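# Load a staple stick onto the open stapler's rail

## Task

Pick one stick of staples out of the tray and seat it over the rail of the opened stapler so it straddles the rail with its legs pointing down, pushed fully down. The stapler must end up upright, lying flat and resting on the table itself. Then release the stick and take the grippers away.

## Robot and tools

Robot: two six-joint arms with parallel grippers, left_arm (base near y = +0.319 m) and right_arm (base near y = -0.324 m), both at x about -0.01 m and z +0.032 m, each turned only slightly about z. Joint order in every row and every result list, base to gripper: waist, shoulder, elbow, forearm roll, wrist pitch, wrist roll. Stated ranges (rad): waist -2.618 to 2.618, shoulder 0.000 to 3.140, elbow -2.967 to 0.000, forearm roll -1.745 to 1.745, wrist pitch -1.220 to 1.220, wrist roll -2.094 to 2.094; a real end may sit up to 0.014 rad off the stated one.

Frames: the scene frame has its origin on the table surface halfway between the nominal bases, +z up, +x out across the table, +y toward left_arm (arm names do not match image sides). Hand positions, hand quaternions (wxyz), velocities and wrist-camera poses are printed in each arm's own base frame; fixed head cameras and the table use the scene frame. The gripper's fingers point along its +z and close along its y; end_effector_position is the point between the pads, roughly 5 mm short of the tips. Printed hand poses can be a few centimetres off, more when stretched out.

The row: every arm command is 14 numbers, each in [-1, 1]: left_arm's six joint values then its opening, then right_arm's six then its opening. Both arms are always present. Joint values are offsets, not poses: scaled so 1.0 = 2.463 rad, counted from the Joint targets shown at the start of the action (not from the previous row). The opening is absolute: +1 fully open, -1 closed; closing fully takes about 1.0 s or more. Keep an arm still by sending 0 for its joints and resending its current opening (0 is itself an opening command).

execute_actions(actions, cameras): actions is a list of actions; each action is a list of up to 15 rows, one per 1/30 s step; a short action repeats its last row to fill 15 steps. Every row's offsets count from the targets at that action's start, so the same offset in the next action moves further. An action asking any joint more than 0.014 rad beyond its end is rejected for both arms; a malformed or failing first action rejects the whole call. Joints asked beyond their real end stop there and the result may say "joint sent to its limit". An empty list just reports state and images. cameras: list of names (cam_head_left, cam_head_right, cam_left_wrist, cam_right_wrist), omitted/null/["all"] for all, [] for none.

move(target, speed, blend, opening_speed, blocking, cameras): plans joint paths to a goal. target is one 14-number row, or a list of up to 15 rows forming waypoints; all offsets in every row count from the same current Joint targets (the same scale as above). All joints travel in step, so the hand follows a curve, not a line, and nothing is avoided. speed is the top rate in rad/s of the joint with farthest to go, 0.01 to 3 (default 0.5), one value or one per waypoint. blend (rad) rounds corners at intermediate waypoints; 0 stops at each. Openings in the first row are sent at once (ramped if opening_speed, 0.2 or more per second on the -1..+1 scale, is given); later rows' openings are applied after arriving there and everything is at rest. Whole lists share 10 s; paths under 0.5 s are slowed. blocking=false returns after about 0.5 s while motion continues. The result adds a move: line: done, off_target (at rest but a joint over 0.01 rad away, e.g. blocked by contact or load), moving, held (a check or the clearance check withheld steps; limits=held may also appear) or fault. Neither done nor off_target tells you about contact.

wait(seconds 0 to 10, cameras): let time pass holding commands; a running move continues. stop(cameras): brakes a running move, needing some distance. zoom_image(camera, region [x0, y0, x1, y1] pixels, at most 504 x 504): closer look at that camera's newest image. finished_scene(scene 1 or 2): ends the scene irreversibly; the goal must hold with the robot away.

Results: Joint positions (rad per joint, then pad gap in m, 0.070 open), Joint targets (the base for the next offsets), Tool commands, grip_measured (same scale as opening), joint torques (total drive output, noisy, offset, positive toward larger angle), Scene clock. "joint command not followed" means the inter-arm clearance check altered some steps. To grip, command an opening roughly 0.05 below grip_measured at first contact; thin parts under about 2 mm get weaker grip. Camera intrinsics and poses are given in the calibration; head cameras may be shifted slightly.

Limits per step: targets stay within 0.963 rad of measured angles, and a target putting the hand over 70 mm from where it is gets scaled back; drives top out at 3 rad/s. To end a push, command targets back past the measured positions.

Avoid: letting anything drop or leave the table (fails the task), tipping or lifting the stapler off the table, releasing the stick while it moves, fast impacts or strong presses, arms touching or squeezing each other (may end the scene), and contact torques reaching the load limits (20.9 N m for the first three joints, 7.28 N m for the wrist three; wrist motors give only about 4 N m), which freeze that arm 10 s. Long holding or stretched poses heat motors; MOTOR HOT appears at 65 °C and at 80 °C the arm goes limp. Loose objects may occasionally get nudged.

Each tool is called after "Call:" as a command line: name --argument value for each argument, lists and objects as JSON in quotes; but a table of rows of numbers goes row by row, as --pt "numbers of a row", without its own name.

## Session

Call:
execute_actions --actions '[]'

Scene clock: 0.00 s.
left_arm: end_effector_position=(+0.1250, +0.3358, +0.1717) grip_measured=+0.98 end_effector_quat_wxyz=(+0.208, -0.549, +0.810, +0.000) | right_arm: end_effector_position=(+0.5022, -0.1568, +0.1749) grip_measured=+0.99 end_effector_quat_wxyz=(+0.291, +0.424, +0.847, -0.135)
Joint positions: left_arm=[1.396 1.575 -1.277 -0.336 1.084 0.322 0.069] | right_arm=[-0.122 2.073 -1.894 -0.517 1.043 0.972 0.07]
Joint torques (N m): no reading
Joint targets: left_arm=[1.396 1.575 -1.277 -0.336 1.084 0.322] | right_arm=[-0.122 2.073 -1.894 -0.517 1.043 0.972]
Tool commands: left_gripper/opening=+1.0 right_gripper/opening=+1.0

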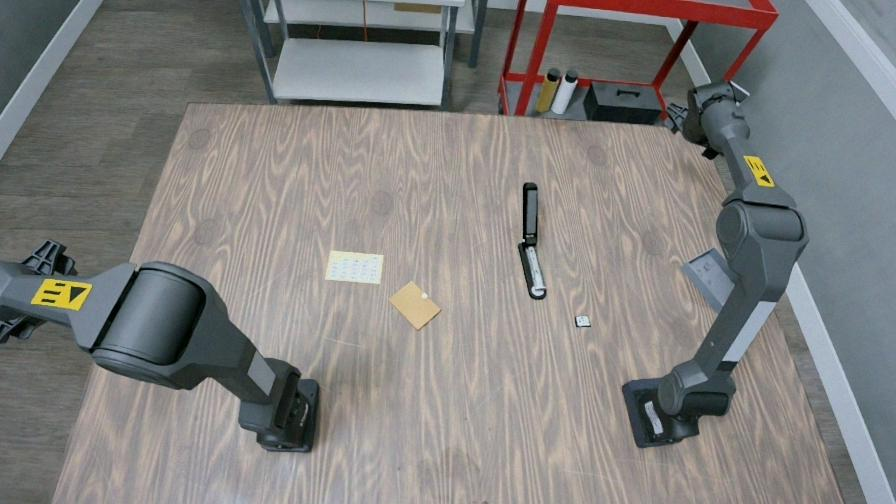

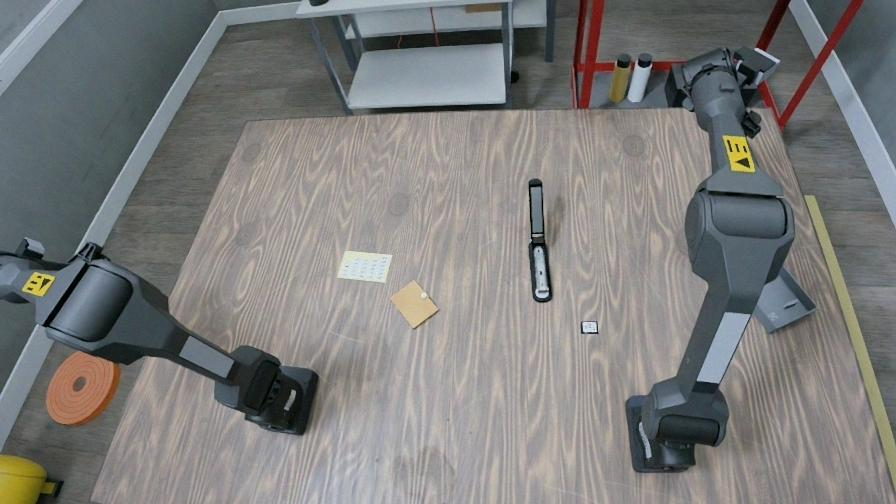

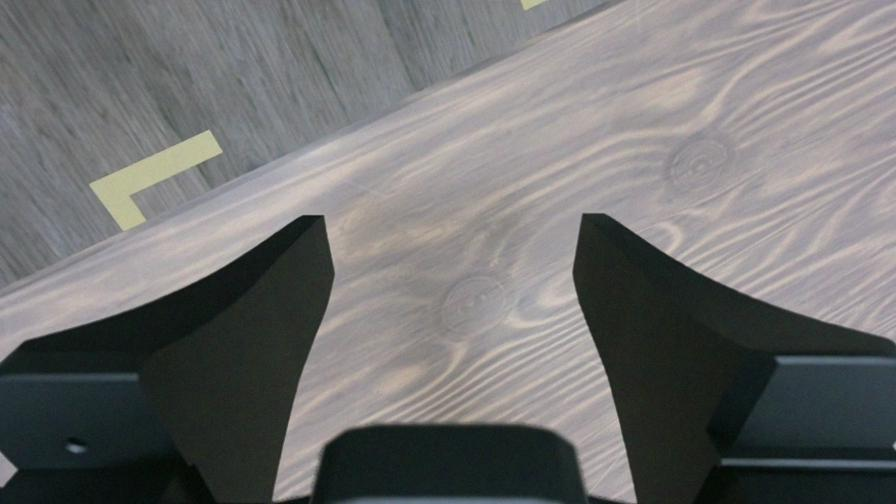

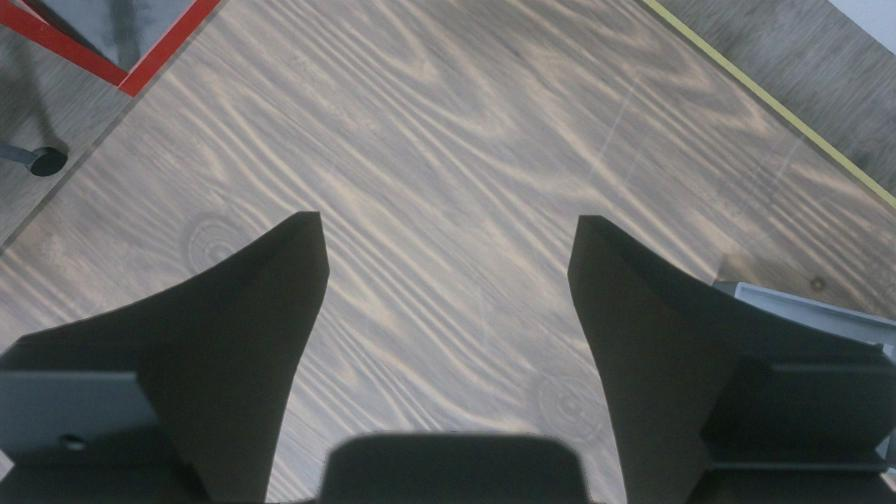

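Call:
zoom_image --camera "cam_head_left" --region '[480, 170, 600, 310]'

Call:
zoom_image --camera "cam_head_right" --region '[700, 230, 860, 350]'

Call:
zoom_image --camera "cam_head_left" --region '[660, 230, 780, 350]'

Call:
zoom_image --camera "cam_head_right" --region '[480, 170, 620, 350]'

Scaled by 3.600 from the camera's 896x504 image, which has a finer 1280x720 frame.

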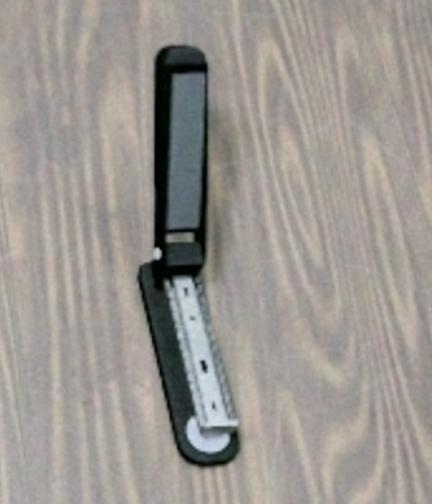

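Scaled by 3.150 from the camera's 896x504 image, which has a finer 1280x720 frame.

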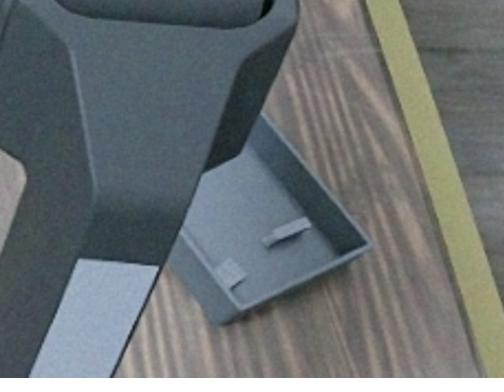

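Scaled by 4.200 from the camera's 896x504 image, which has a finer 1280x720 frame.

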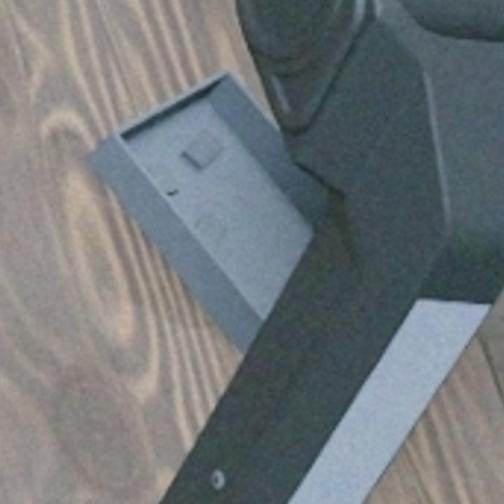

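Scaled by 2.800 from the camera's 896x504 image, which has a finer 1280x720 frame.

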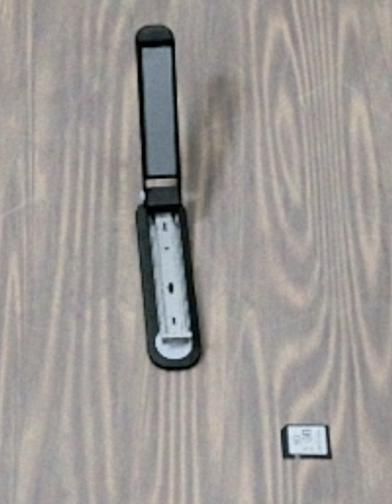

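Call:
move --target '[0,0,0,0,0,0,1,-0.3321,-0.054,0.1031,0.2099,0.0637,-0.3946,1]' --speed 1.0

Call:
zoom_image --camera "cam_head_right" --region '[700, 230, 860, 350]'

Call:
zoom_image --camera "cam_right_wrist" --region '[300, 100, 700, 420]'

Scene clock: 15.43 s.
left_arm: end_effector_position=(+0.1250, +0.3358, +0.1717) grip_measured=+0.98 end_effector_quat_wxyz=(+0.208, -0.549, +0.810, +0.000) | right_arm: end_effector_position=(+0.2495, -0.3412, +0.1220) grip_measured=+0.99 end_effector_quat_wxyz=(+0.071, +0.451, +0.889, -0.036)
Joint positions: left_arm=[1.396 1.575 -1.277 -0.336 1.084 0.322 0.069] | right_arm=[-0.94 1.94 -1.64 0.001 1.199 0 0.07]
Joint torques (N m): left_arm=[0.2 -4.99 -4.14 -0.21 -0.17 0.01] | right_arm=[0.8 -10.36 -3.49 0.18 -0.27 -0.04]
Joint targets: left_arm=[1.396 1.575 -1.277 -0.336 1.084 0.322] | right_arm=[-0.940 1.940 -1.640 0.000 1.200 0.000]
move: done
camera_calibration:
cam_right_wrist: T_world_to_cam=[[-0.797907, -0.602694, -0.0102672, -0.0018662], [-0.547769, 0.717872, 0.429661, 0.328341], [-0.251583, 0.348454, -0.902932, 0.416228], [0, 0, 0, 1]] pos_world=[0.283082, -0.381867, 0.234731]

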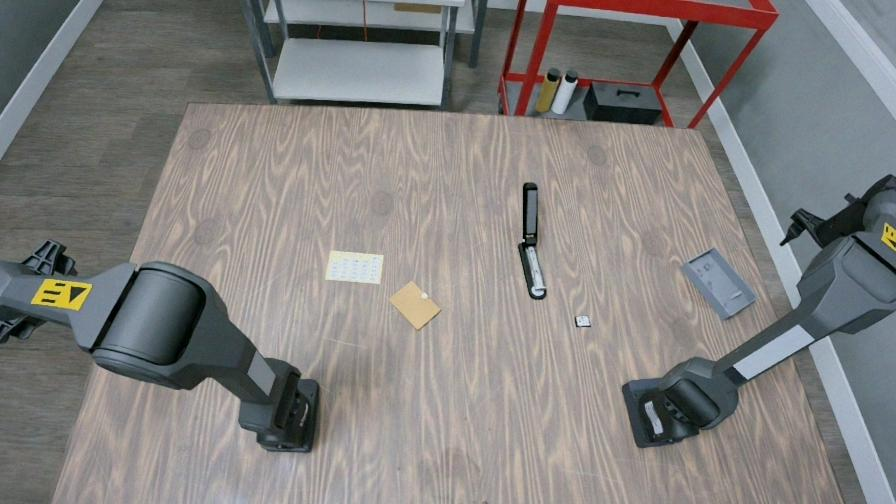

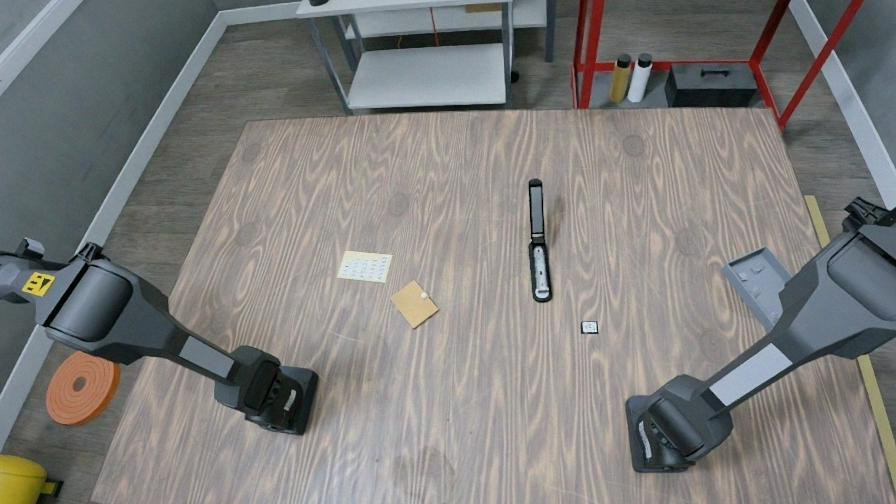

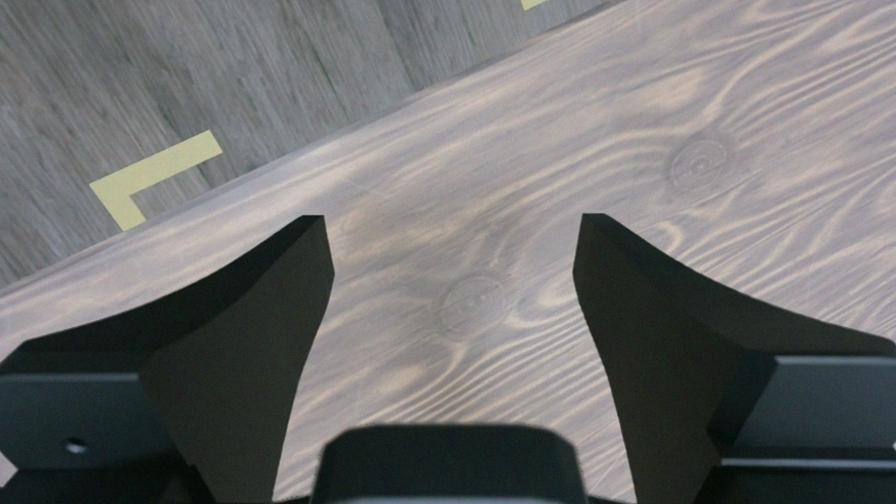

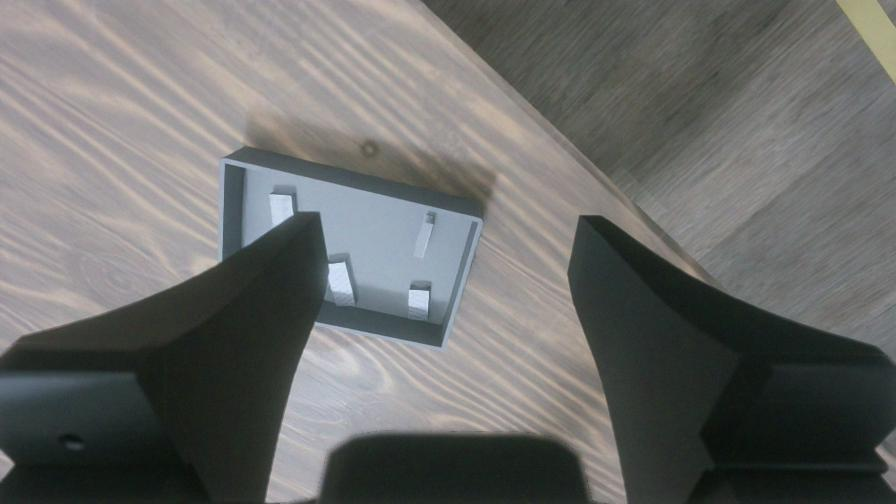

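Scaled by 3.150 from the camera's 896x504 image, which has a finer 1280x720 frame.

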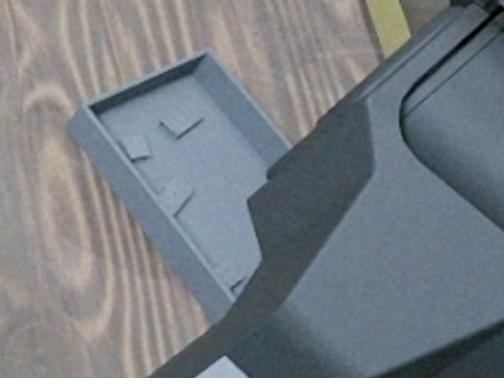

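Scaled by 1.260 from the camera's 896x504 image, which has a finer 1280x720 frame.

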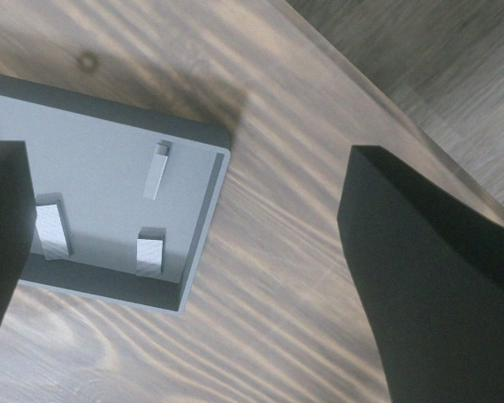

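Call:
move --target '[0,0,0,0,0,0,1,0.085,0,0,0,0,0,1]' --speed 1.0 --cameras '["cam_right_wrist","cam_head_left"]'

Call:
zoom_image --camera "cam_right_wrist" --region '[340, 150, 560, 330]'

Call:
zoom_image --camera "cam_head_left" --region '[515, 230, 555, 302]'

Scene clock: 19.37 s.
left_arm: end_effector_position=(+0.1250, +0.3358, +0.1717) grip_measured=+0.98 end_effector_quat_wxyz=(+0.208, -0.549, +0.810, +0.000) | right_arm: end_effector_position=(+0.3150, -0.2819, +0.1220) grip_measured=+0.99 end_effector_quat_wxyz=(+0.074, +0.356, +0.931, -0.028)
Joint positions: left_arm=[1.396 1.575 -1.277 -0.336 1.084 0.322 0.069] | right_arm=[-0.73 1.94 -1.64 0.001 1.199 0 0.07]
Joint torques (N m): left_arm=[0.18 -4.99 -4.12 -0.22 -0.17 0.01] | right_arm=[-0.91 -8.44 -4.05 -0.01 -0.31 -0.05]
Joint targets: left_arm=[1.396 1.575 -1.277 -0.336 1.084 0.322] | right_arm=[-0.730 1.940 -1.640 0.000 1.200 0.000]
move: done
camera_calibration:
cam_right_wrist: T_world_to_cam=[[-0.655181, -0.755402, -0.0102499, -0.00180427], [-0.685032, 0.588317, 0.429669, 0.328383], [-0.318543, 0.288532, -0.902928, 0.416251], [0, 0, 0, 1]] pos_world=[0.356364, -0.314658, 0.234731]
Images, in order (width x height): cam_head_left 896x504, cam_right_wrist 896x504.

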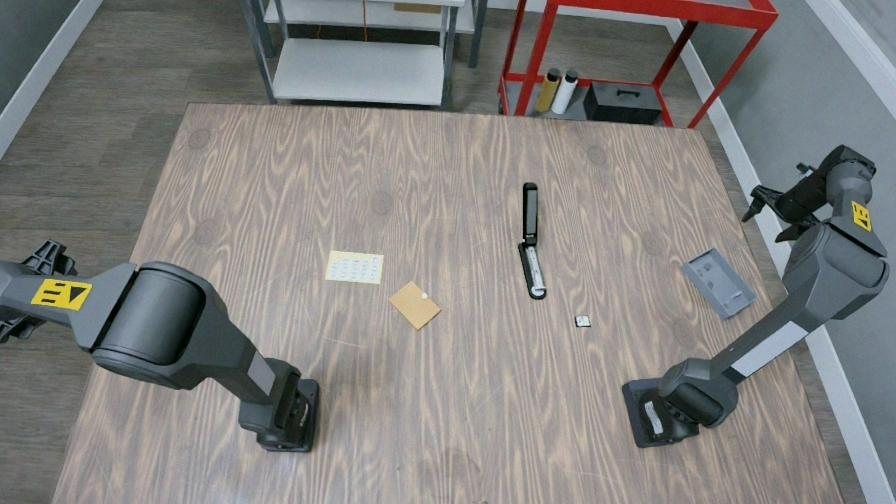

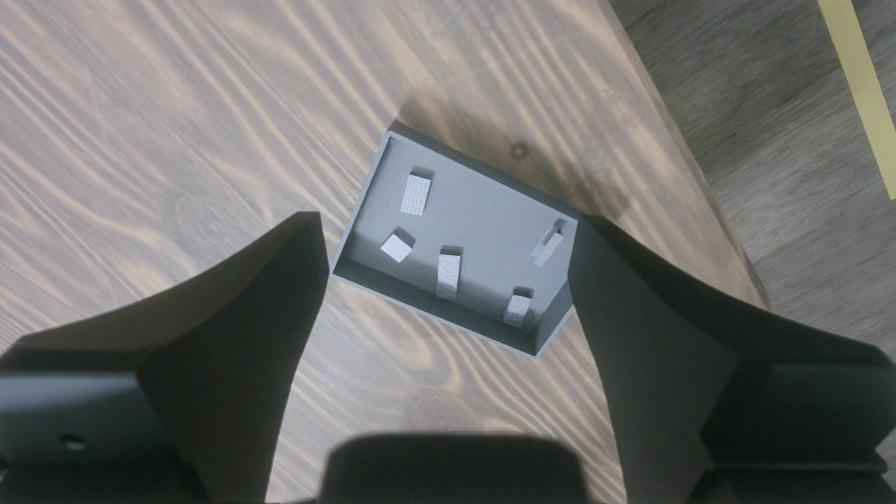

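Scaled by 2.291 from the camera's 896x504 image, which has a finer 1280x720 frame.

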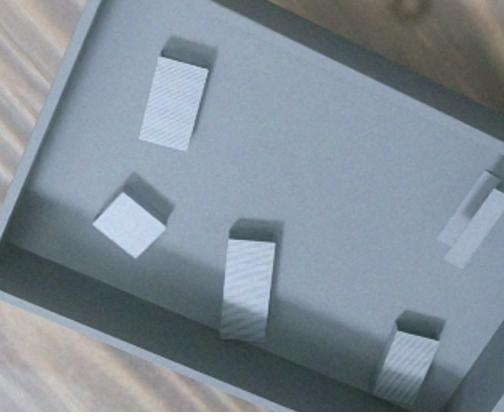

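Scaled by 7.000 from the camera's 896x504 image, which has a finer 1280x720 frame.

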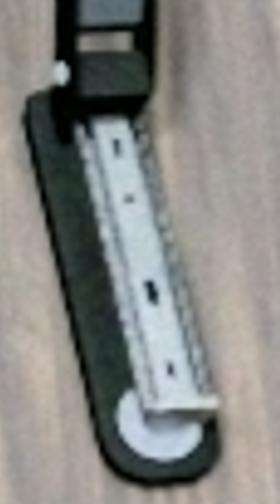

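Call:
move --target '[0,0,0,0,0,0,1,0.502,-0.05,0,0,0,0,1]' --speed 1.2 --cameras '["cam_right_wrist","cam_head_left","cam_head_right"]'

Call:
zoom_image --camera "cam_right_wrist" --region '[310, 100, 590, 360]'

Call:
zoom_image --camera "cam_head_right" --region '[710, 230, 830, 340]'

Call:
zoom_image --camera "cam_head_left" --region '[675, 240, 765, 330]'

Scene clock: 27.10 s.
left_arm: end_effector_position=(+0.1250, +0.3358, +0.1717) grip_measured=+0.98 end_effector_quat_wxyz=(+0.208, -0.549, +0.810, +0.000) | right_arm: end_effector_position=(+0.3670, +0.2035, +0.1742) grip_measured=+0.99 end_effector_quat_wxyz=(+0.136, -0.248, +0.959, +0.036)
Joint positions: left_arm=[1.396 1.575 -1.277 -0.336 1.084 0.322 0.069] | right_arm=[0.506 1.816 -1.64 0.001 1.199 0 0.07]
Joint torques (N m): left_arm=[0.19 -4.99 -4.13 -0.21 -0.17 0.01] | right_arm=[-0.58 -9.38 -3.98 -0.03 -0.34 0.02]
Joint targets: left_arm=[1.396 1.575 -1.277 -0.336 1.084 0.322] | right_arm=[0.506 1.817 -1.640 0.000 1.200 0.000]
move: done
camera_calibration:
cam_right_wrist: T_world_to_cam=[[0.49944, -0.86631, -0.00818814, -0.00205376], [-0.821023, -0.476307, 0.314727, 0.342526], [-0.276551, -0.150465, -0.949147, 0.421927], [0, 0, 0, 1]] pos_world=[0.398932, 0.224853, 0.292652]
Images, in order (width x height): cam_head_left 896x504, cam_head_right 896x504, cam_right_wrist 896x504.

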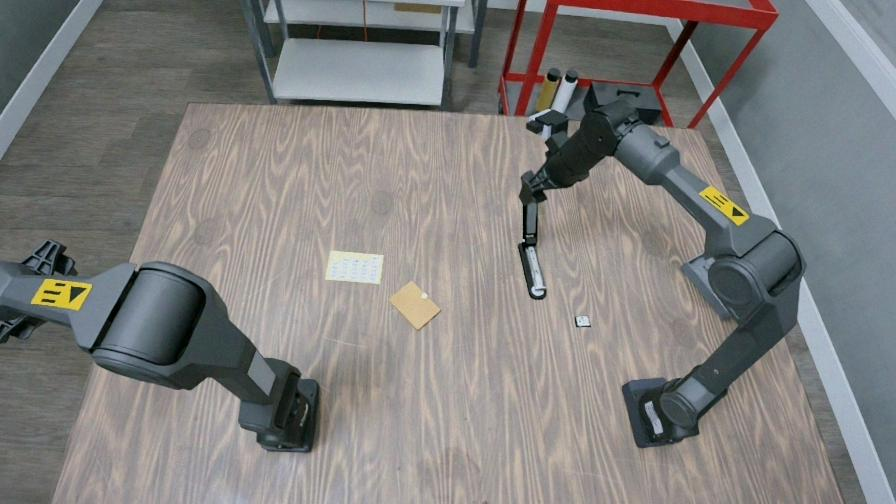

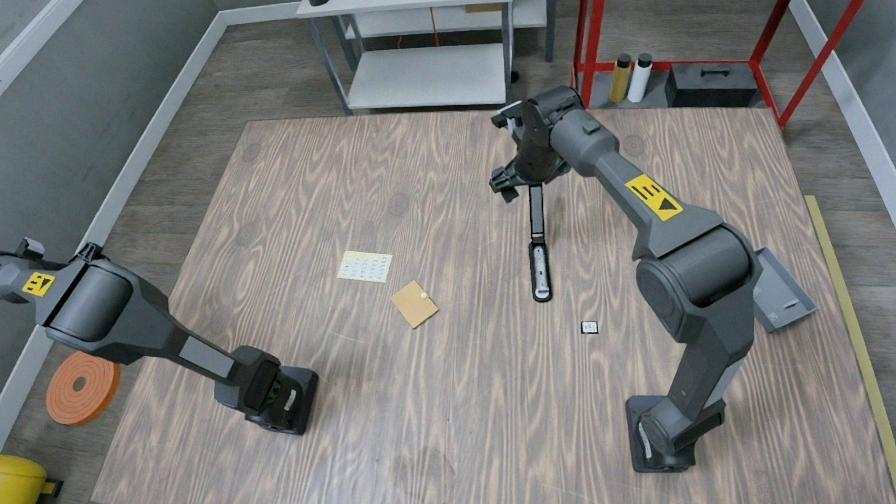

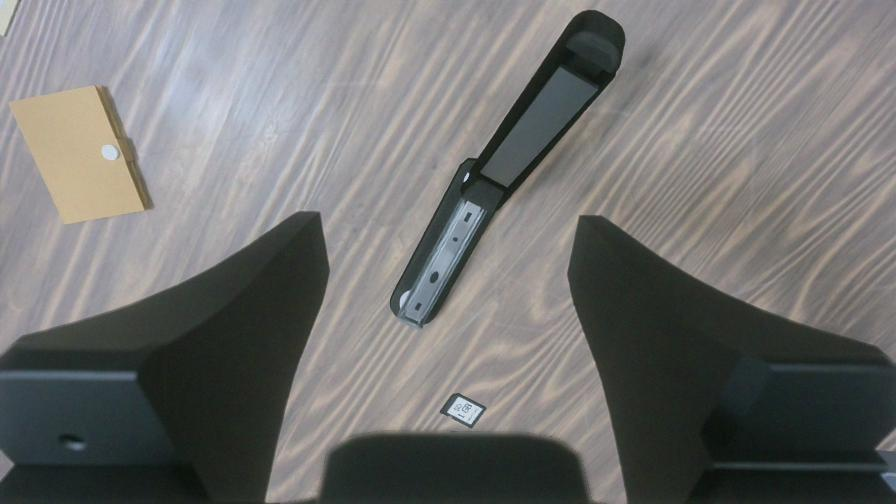

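Scaled by 1.800 from the camera's 896x504 image, which has a finer 1280x720 frame.

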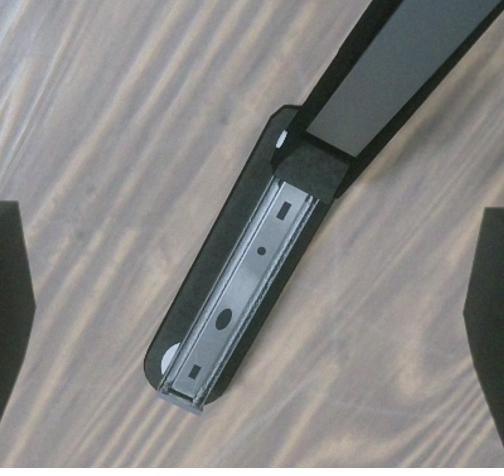

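Scaled by 4.200 from the camera's 896x504 image, which has a finer 1280x720 frame.

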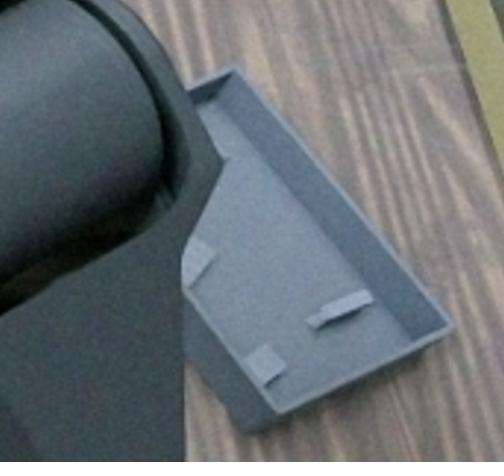

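Scaled by 5.600 from the camera's 896x504 image, which has a finer 1280x720 frame.

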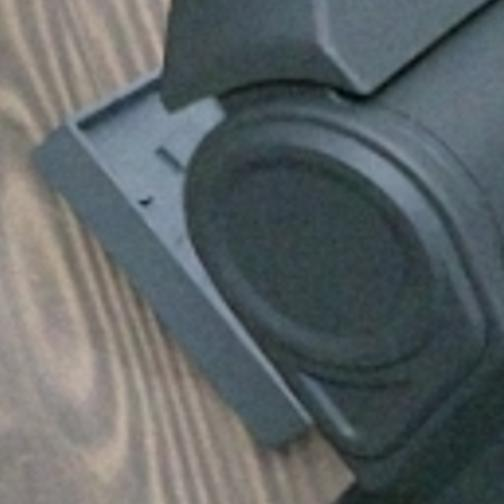

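Call:
move --target '[0,0,0,0,0,0,1,0,-0.2631,0.3605,0,-0.1746,0,1]' --speed 1.2 --cameras '["cam_right_wrist","cam_head_left","cam_head_right"]'

Call:
zoom_image --camera "cam_right_wrist" --region '[310, 0, 610, 250]'

Call:
zoom_image --camera "cam_right_wrist" --region '[360, 100, 500, 240]'

Scene clock: 46.57 s.
left_arm: end_effector_position=(+0.1250, +0.3358, +0.1717) grip_measured=+0.98 end_effector_quat_wxyz=(+0.208, -0.549, +0.810, +0.000) | right_arm: end_effector_position=(+0.2362, +0.1310, +0.1403) grip_measured=+0.99 end_effector_quat_wxyz=(+0.227, -0.243, +0.941, +0.059)
Joint positions: left_arm=[1.396 1.575 -1.277 -0.336 1.084 0.322 0.069] | right_arm=[0.506 1.168 -0.752 0.001 0.769 0 0.07]
Joint torques (N m): left_arm=[0.19 -4.99 -4.12 -0.21 -0.17 0.01] | right_arm=[0.73 -2.13 -4.38 -0.04 -0.58 0.05]
Joint targets: left_arm=[1.396 1.575 -1.277 -0.336 1.084 0.322] | right_arm=[0.506 1.169 -0.752 0.000 0.769 0.000]
move: done
camera_calibration:
cam_right_wrist: T_world_to_cam=[[0.500364, -0.865801, -0.00481154, -0.000644869], [-0.858163, -0.496672, 0.129901, 0.2487], [-0.114858, -0.0608686, -0.991515, 0.298705], [0, 0, 0, 1]] pos_world=[0.248056, 0.141146, 0.263861]
Images, in order (width x height): cam_head_left 896x504, cam_head_right 896x504, cam_right_wrist 896x504.

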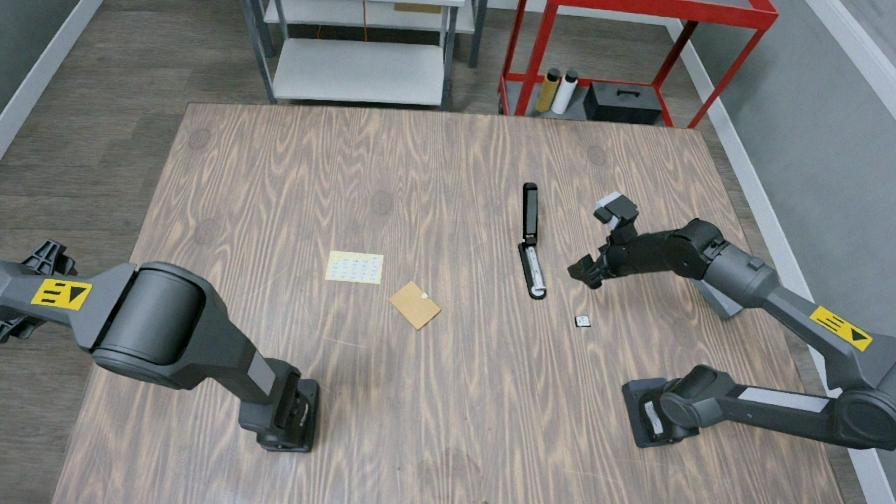

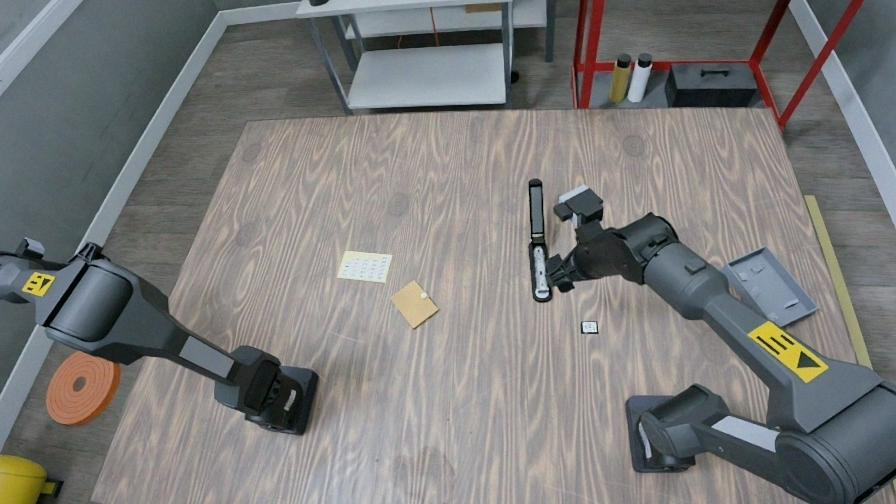

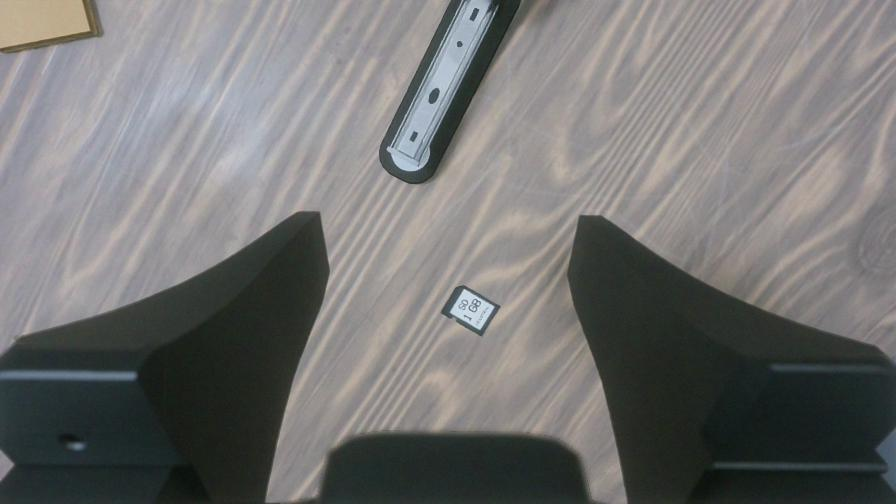

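Scaled by 1.680 from the camera's 896x504 image, which has a finer 1280x720 frame.

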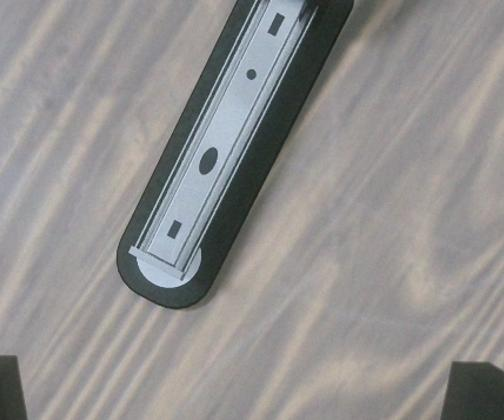

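Scaled by 3.600 from the camera's 896x504 image, which has a finer 1280x720 frame.

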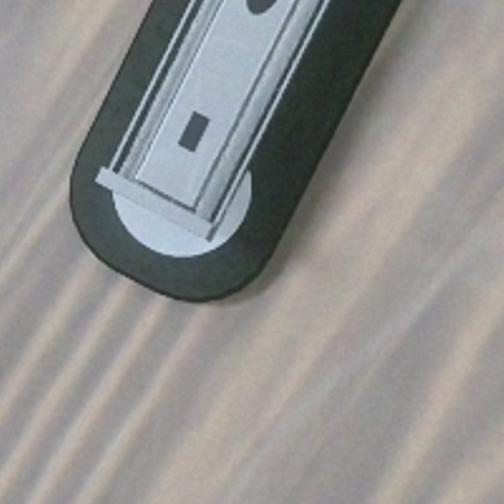

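Call:
move --target '[0,0,0,0,0,0,1,-0.4771,0.3482,-0.2842,0,0.1279,0.1145,-0.14]' --speed 1.2 --cameras '["cam_right_wrist"]'

Call:
zoom_image --camera "cam_right_wrist" --region '[310, 100, 590, 350]'

Scene clock: 58.37 s.
left_arm: end_effector_position=(+0.1250, +0.3358, +0.1717) grip_measured=+0.98 end_effector_quat_wxyz=(+0.208, -0.549, +0.810, +0.000) | right_arm: end_effector_position=(+0.3065, -0.2421, +0.0394) grip_measured=-0.14 end_effector_quat_wxyz=(-0.001, +0.458, +0.889, +0.000)
Joint positions: left_arm=[1.396 1.575 -1.277 -0.336 1.084 0.322 0.069] | right_arm=[-0.669 2.028 -1.453 0.001 1.084 0.282 0.03]
Joint torques (N m): left_arm=[0.2 -4.99 -4.13 -0.22 -0.17 0.01] | right_arm=[0.62 -11.27 -3.18 0.15 -0.01 -0.09]
Joint targets: left_arm=[1.396 1.575 -1.277 -0.336 1.084 0.322] | right_arm=[-0.669 2.026 -1.452 0.000 1.085 0.282]
move: done
camera_calibration:
cam_right_wrist: T_world_to_cam=[[-0.805523, -0.59244, -0.0121599, 0.107451], [-0.49296, 0.658594, 0.568545, 0.287302], [-0.32882, 0.463971, -0.822562, 0.369958], [0, 0, 0, 1]] pos_world=[0.349832, -0.297207, 0.142276]
Images, in order (width x height): cam_right_wrist 896x504.

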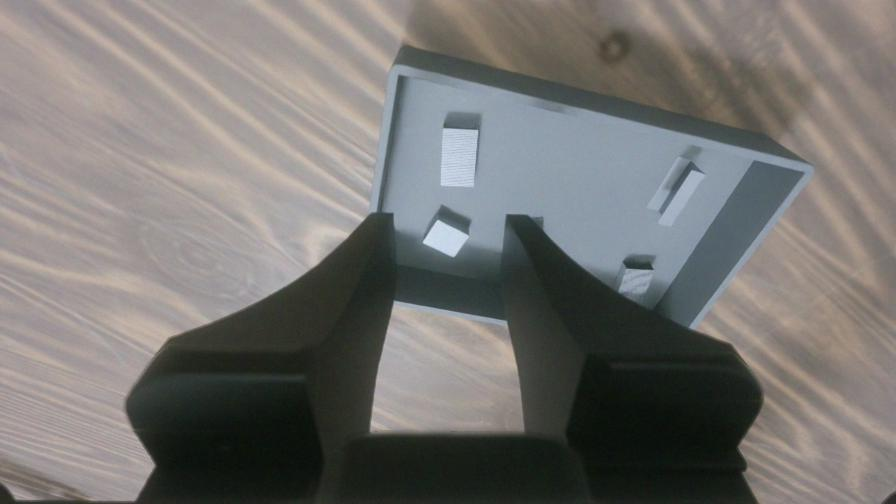

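Scaled by 1.800 from the camera's 896x504 image, which has a finer 1280x720 frame.

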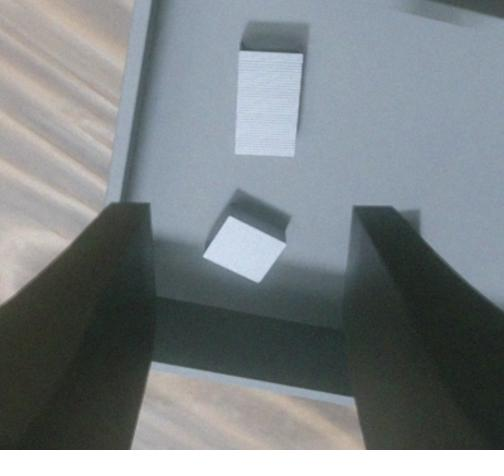

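Call:
move --target '[0,0,0,0,0,0,1,0,0.0331,0.0332,0,-0.0667,0.0162,-0.14]' --speed 0.3 --cameras '["cam_right_wrist"]'

Call:
zoom_image --camera "cam_right_wrist" --region '[350, 120, 550, 280]'

Scene clock: 62.20 s.
left_arm: end_effector_position=(+0.1250, +0.3358, +0.1717) grip_measured=+0.98 end_effector_quat_wxyz=(+0.208, -0.549, +0.810, +0.000) | right_arm: end_effector_position=(+0.3061, -0.2418, -0.0110) grip_measured=-0.14 end_effector_quat_wxyz=(-0.001, +0.475, +0.880, +0.000)
Joint positions: left_arm=[1.396 1.575 -1.277 -0.336 1.084 0.322 0.069] | right_arm=[-0.669 2.109 -1.369 0.001 0.92 0.322 0.03]
Joint torques (N m): left_arm=[0.18 -4.99 -4.13 -0.22 -0.17 0.01] | right_arm=[-0.69 -10.96 -3.42 0.21 0.13 -0.07]
Joint targets: left_arm=[1.396 1.575 -1.277 -0.336 1.084 0.322] | right_arm=[-0.669 2.108 -1.371 0.000 0.920 0.322]
move: done
camera_calibration:
cam_right_wrist: T_world_to_cam=[[-0.828725, -0.559528, -0.0120147, 0.121763], [-0.465971, 0.677948, 0.568557, 0.31197], [-0.309978, 0.476776, -0.822556, 0.325553], [0, 0, 0, 1]] pos_world=[0.347191, -0.298586, 0.0918759]
Images, in order (width x height): cam_right_wrist 896x504.

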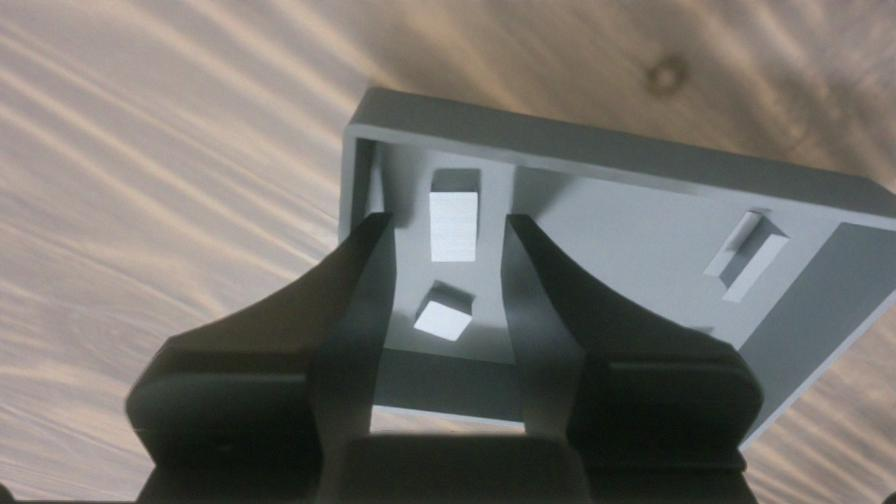

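Scaled by 2.520 from the camera's 896x504 image, which has a finer 1280x720 frame.

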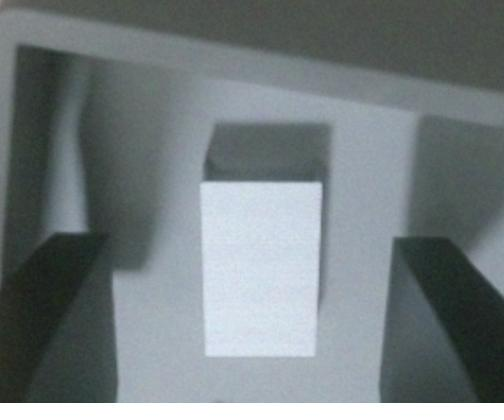

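Call:
move --target '[0,0,0,0,0,0,1,-0.0012,0.0092,0.0059,0,-0.0147,0,-0.14]' --speed 0.1 --cameras '["cam_right_wrist"]'

Call:
zoom_image --camera "cam_right_wrist" --region '[350, 150, 550, 310]'

Scene clock: 65.40 s.
left_arm: end_effector_position=(+0.1250, +0.3358, +0.1717) grip_measured=+0.98 end_effector_quat_wxyz=(+0.208, -0.549, +0.810, +0.000) | right_arm: end_effector_position=(+0.3057, -0.2429, -0.0214) grip_measured=-0.14 end_effector_quat_wxyz=(+0.000, +0.477, +0.879, +0.000)
Joint positions: left_arm=[1.396 1.575 -1.277 -0.336 1.084 0.322 0.069] | right_arm=[-0.672 2.129 -1.357 0.001 0.885 0.322 0.03]
Joint torques (N m): left_arm=[0.19 -4.98 -4.12 -0.22 -0.17 0.01] | right_arm=[-0.95 -7.08 -1.41 0.18 -0.47 -0.07]
Joint targets: left_arm=[1.396 1.575 -1.277 -0.336 1.084 0.322] | right_arm=[-0.672 2.130 -1.356 0.000 0.884 0.322]
move: done
camera_calibration:
cam_right_wrist: T_world_to_cam=[[-0.830268, -0.55722, -0.0126999, 0.121724], [-0.465077, 0.680056, 0.56677, 0.318713], [-0.307179, 0.476477, -0.823778, 0.316431], [0, 0, 0, 1]] pos_world=[0.346491, -0.299688, 0.0815774]
Images, in order (width x height): cam_right_wrist 896x504.

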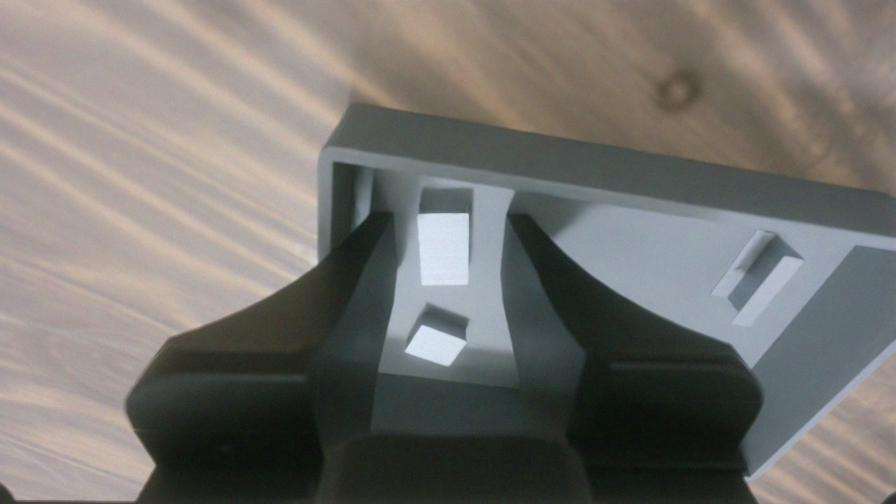

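Scaled by 2.520 from the camera's 896x504 image, which has a finer 1280x720 frame.

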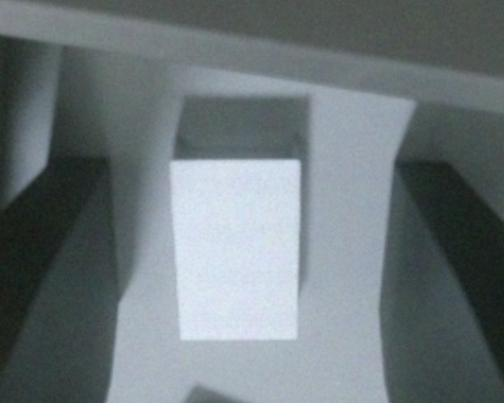

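Call:
move --target '[0,0,0,0,0,0,1,0.0012,-0.0019,-0.0012,0,0.003,0,-0.14]' --speed 0.1 --cameras '["cam_right_wrist"]'

Call:
zoom_image --camera "cam_right_wrist" --region '[350, 150, 550, 310]'

Scene clock: 68.23 s.
left_arm: end_effector_position=(+0.1250, +0.3358, +0.1717) grip_measured=+0.98 end_effector_quat_wxyz=(+0.208, -0.549, +0.810, +0.000) | right_arm: end_effector_position=(+0.3051, -0.2415, -0.0215) grip_measured=-0.14 end_effector_quat_wxyz=(-0.003, +0.476, +0.879, +0.001)
Joint positions: left_arm=[1.396 1.575 -1.277 -0.336 1.084 0.322 0.069] | right_arm=[-0.67 2.13 -1.358 0.001 0.892 0.322 0.03]
Joint torques (N m): left_arm=[0.21 -4.99 -4.12 -0.21 -0.16 0] | right_arm=[1.25 -10.56 -2.24 0.31 0.2 -0.04]
Joint targets: left_arm=[1.396 1.575 -1.277 -0.336 1.084 0.322] | right_arm=[-0.669 2.126 -1.359 0.000 0.891 0.322]
move: done
camera_calibration:
cam_right_wrist: T_world_to_cam=[[-0.829314, -0.558683, -0.0105809, 0.121395], [-0.463242, 0.676804, 0.572139, 0.316276], [-0.312483, 0.479384, -0.820088, 0.317822], [0, 0, 0, 1]] pos_world=[0.346501, -0.298594, 0.0809726]
Images, in order (width x height): cam_right_wrist 896x504.

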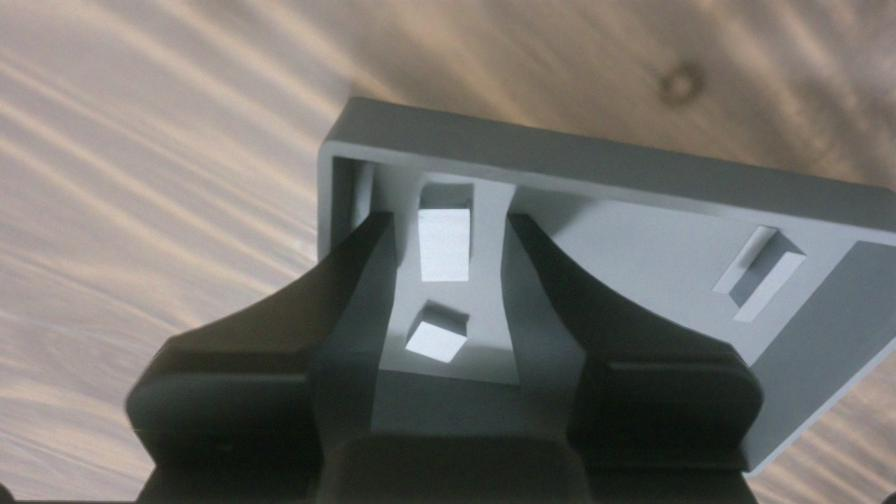

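Scaled by 2.520 from the camera's 896x504 image, which has a finer 1280x720 frame.

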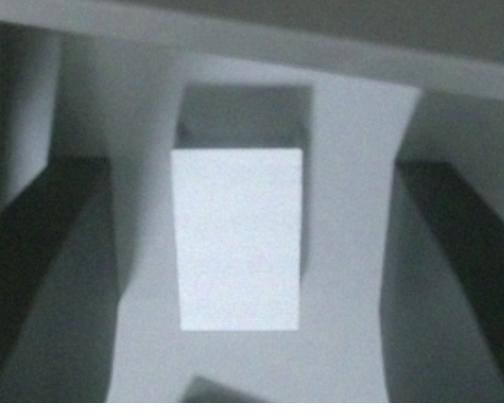

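Call:
move --target '[0,0,0,0,0,0,1,0.0015,-0.0028,-0.0018,0,0.0045,0,-0.14]' --speed 0.1 --cameras '["cam_right_wrist"]'

Call:
zoom_image --camera "cam_right_wrist" --region '[350, 150, 550, 310]'

Scene clock: 69.93 s.
left_arm: end_effector_position=(+0.1250, +0.3358, +0.1717) grip_measured=+0.98 end_effector_quat_wxyz=(+0.208, -0.549, +0.810, +0.000) | right_arm: end_effector_position=(+0.3071, -0.2412, -0.0160) grip_measured=-0.14 end_effector_quat_wxyz=(+0.000, +0.474, +0.880, +0.000)
Joint positions: left_arm=[1.396 1.575 -1.277 -0.336 1.084 0.322 0.069] | right_arm=[-0.666 2.119 -1.363 0.001 0.902 0.322 0.03]
Joint torques (N m): left_arm=[0.2 -4.98 -4.13 -0.21 -0.17 0.01] | right_arm=[1.07 -11.22 -3.44 0.17 0.05 -0.03]
Joint targets: left_arm=[1.396 1.575 -1.277 -0.336 1.084 0.322] | right_arm=[-0.665 2.119 -1.364 0.000 0.902 0.322]
move: done
camera_calibration:
cam_right_wrist: T_world_to_cam=[[-0.827077, -0.561948, -0.0126238, 0.121793], [-0.468809, 0.677256, 0.567048, 0.315514], [-0.310102, 0.47491, -0.823588, 0.320975], [0, 0, 0, 1]] pos_world=[0.348183, -0.297677, 0.0869772]
Images, in order (width x height): cam_right_wrist 896x504.

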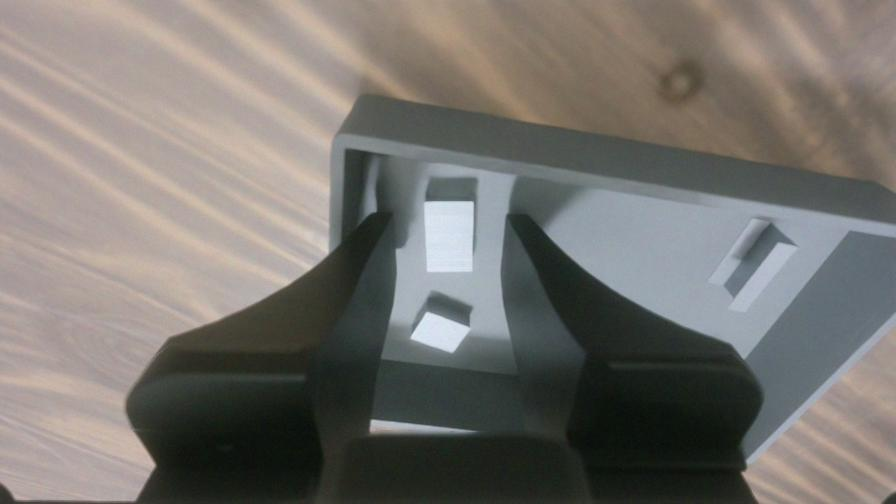

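Scaled by 2.520 from the camera's 896x504 image, which has a finer 1280x720 frame.

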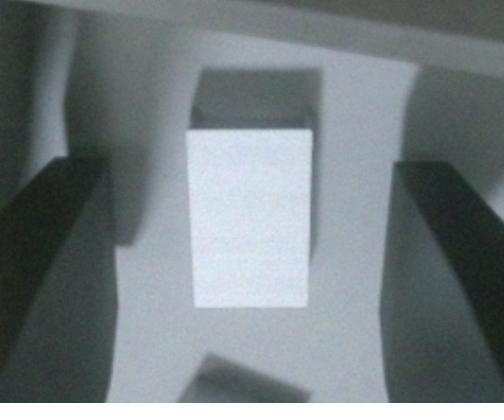

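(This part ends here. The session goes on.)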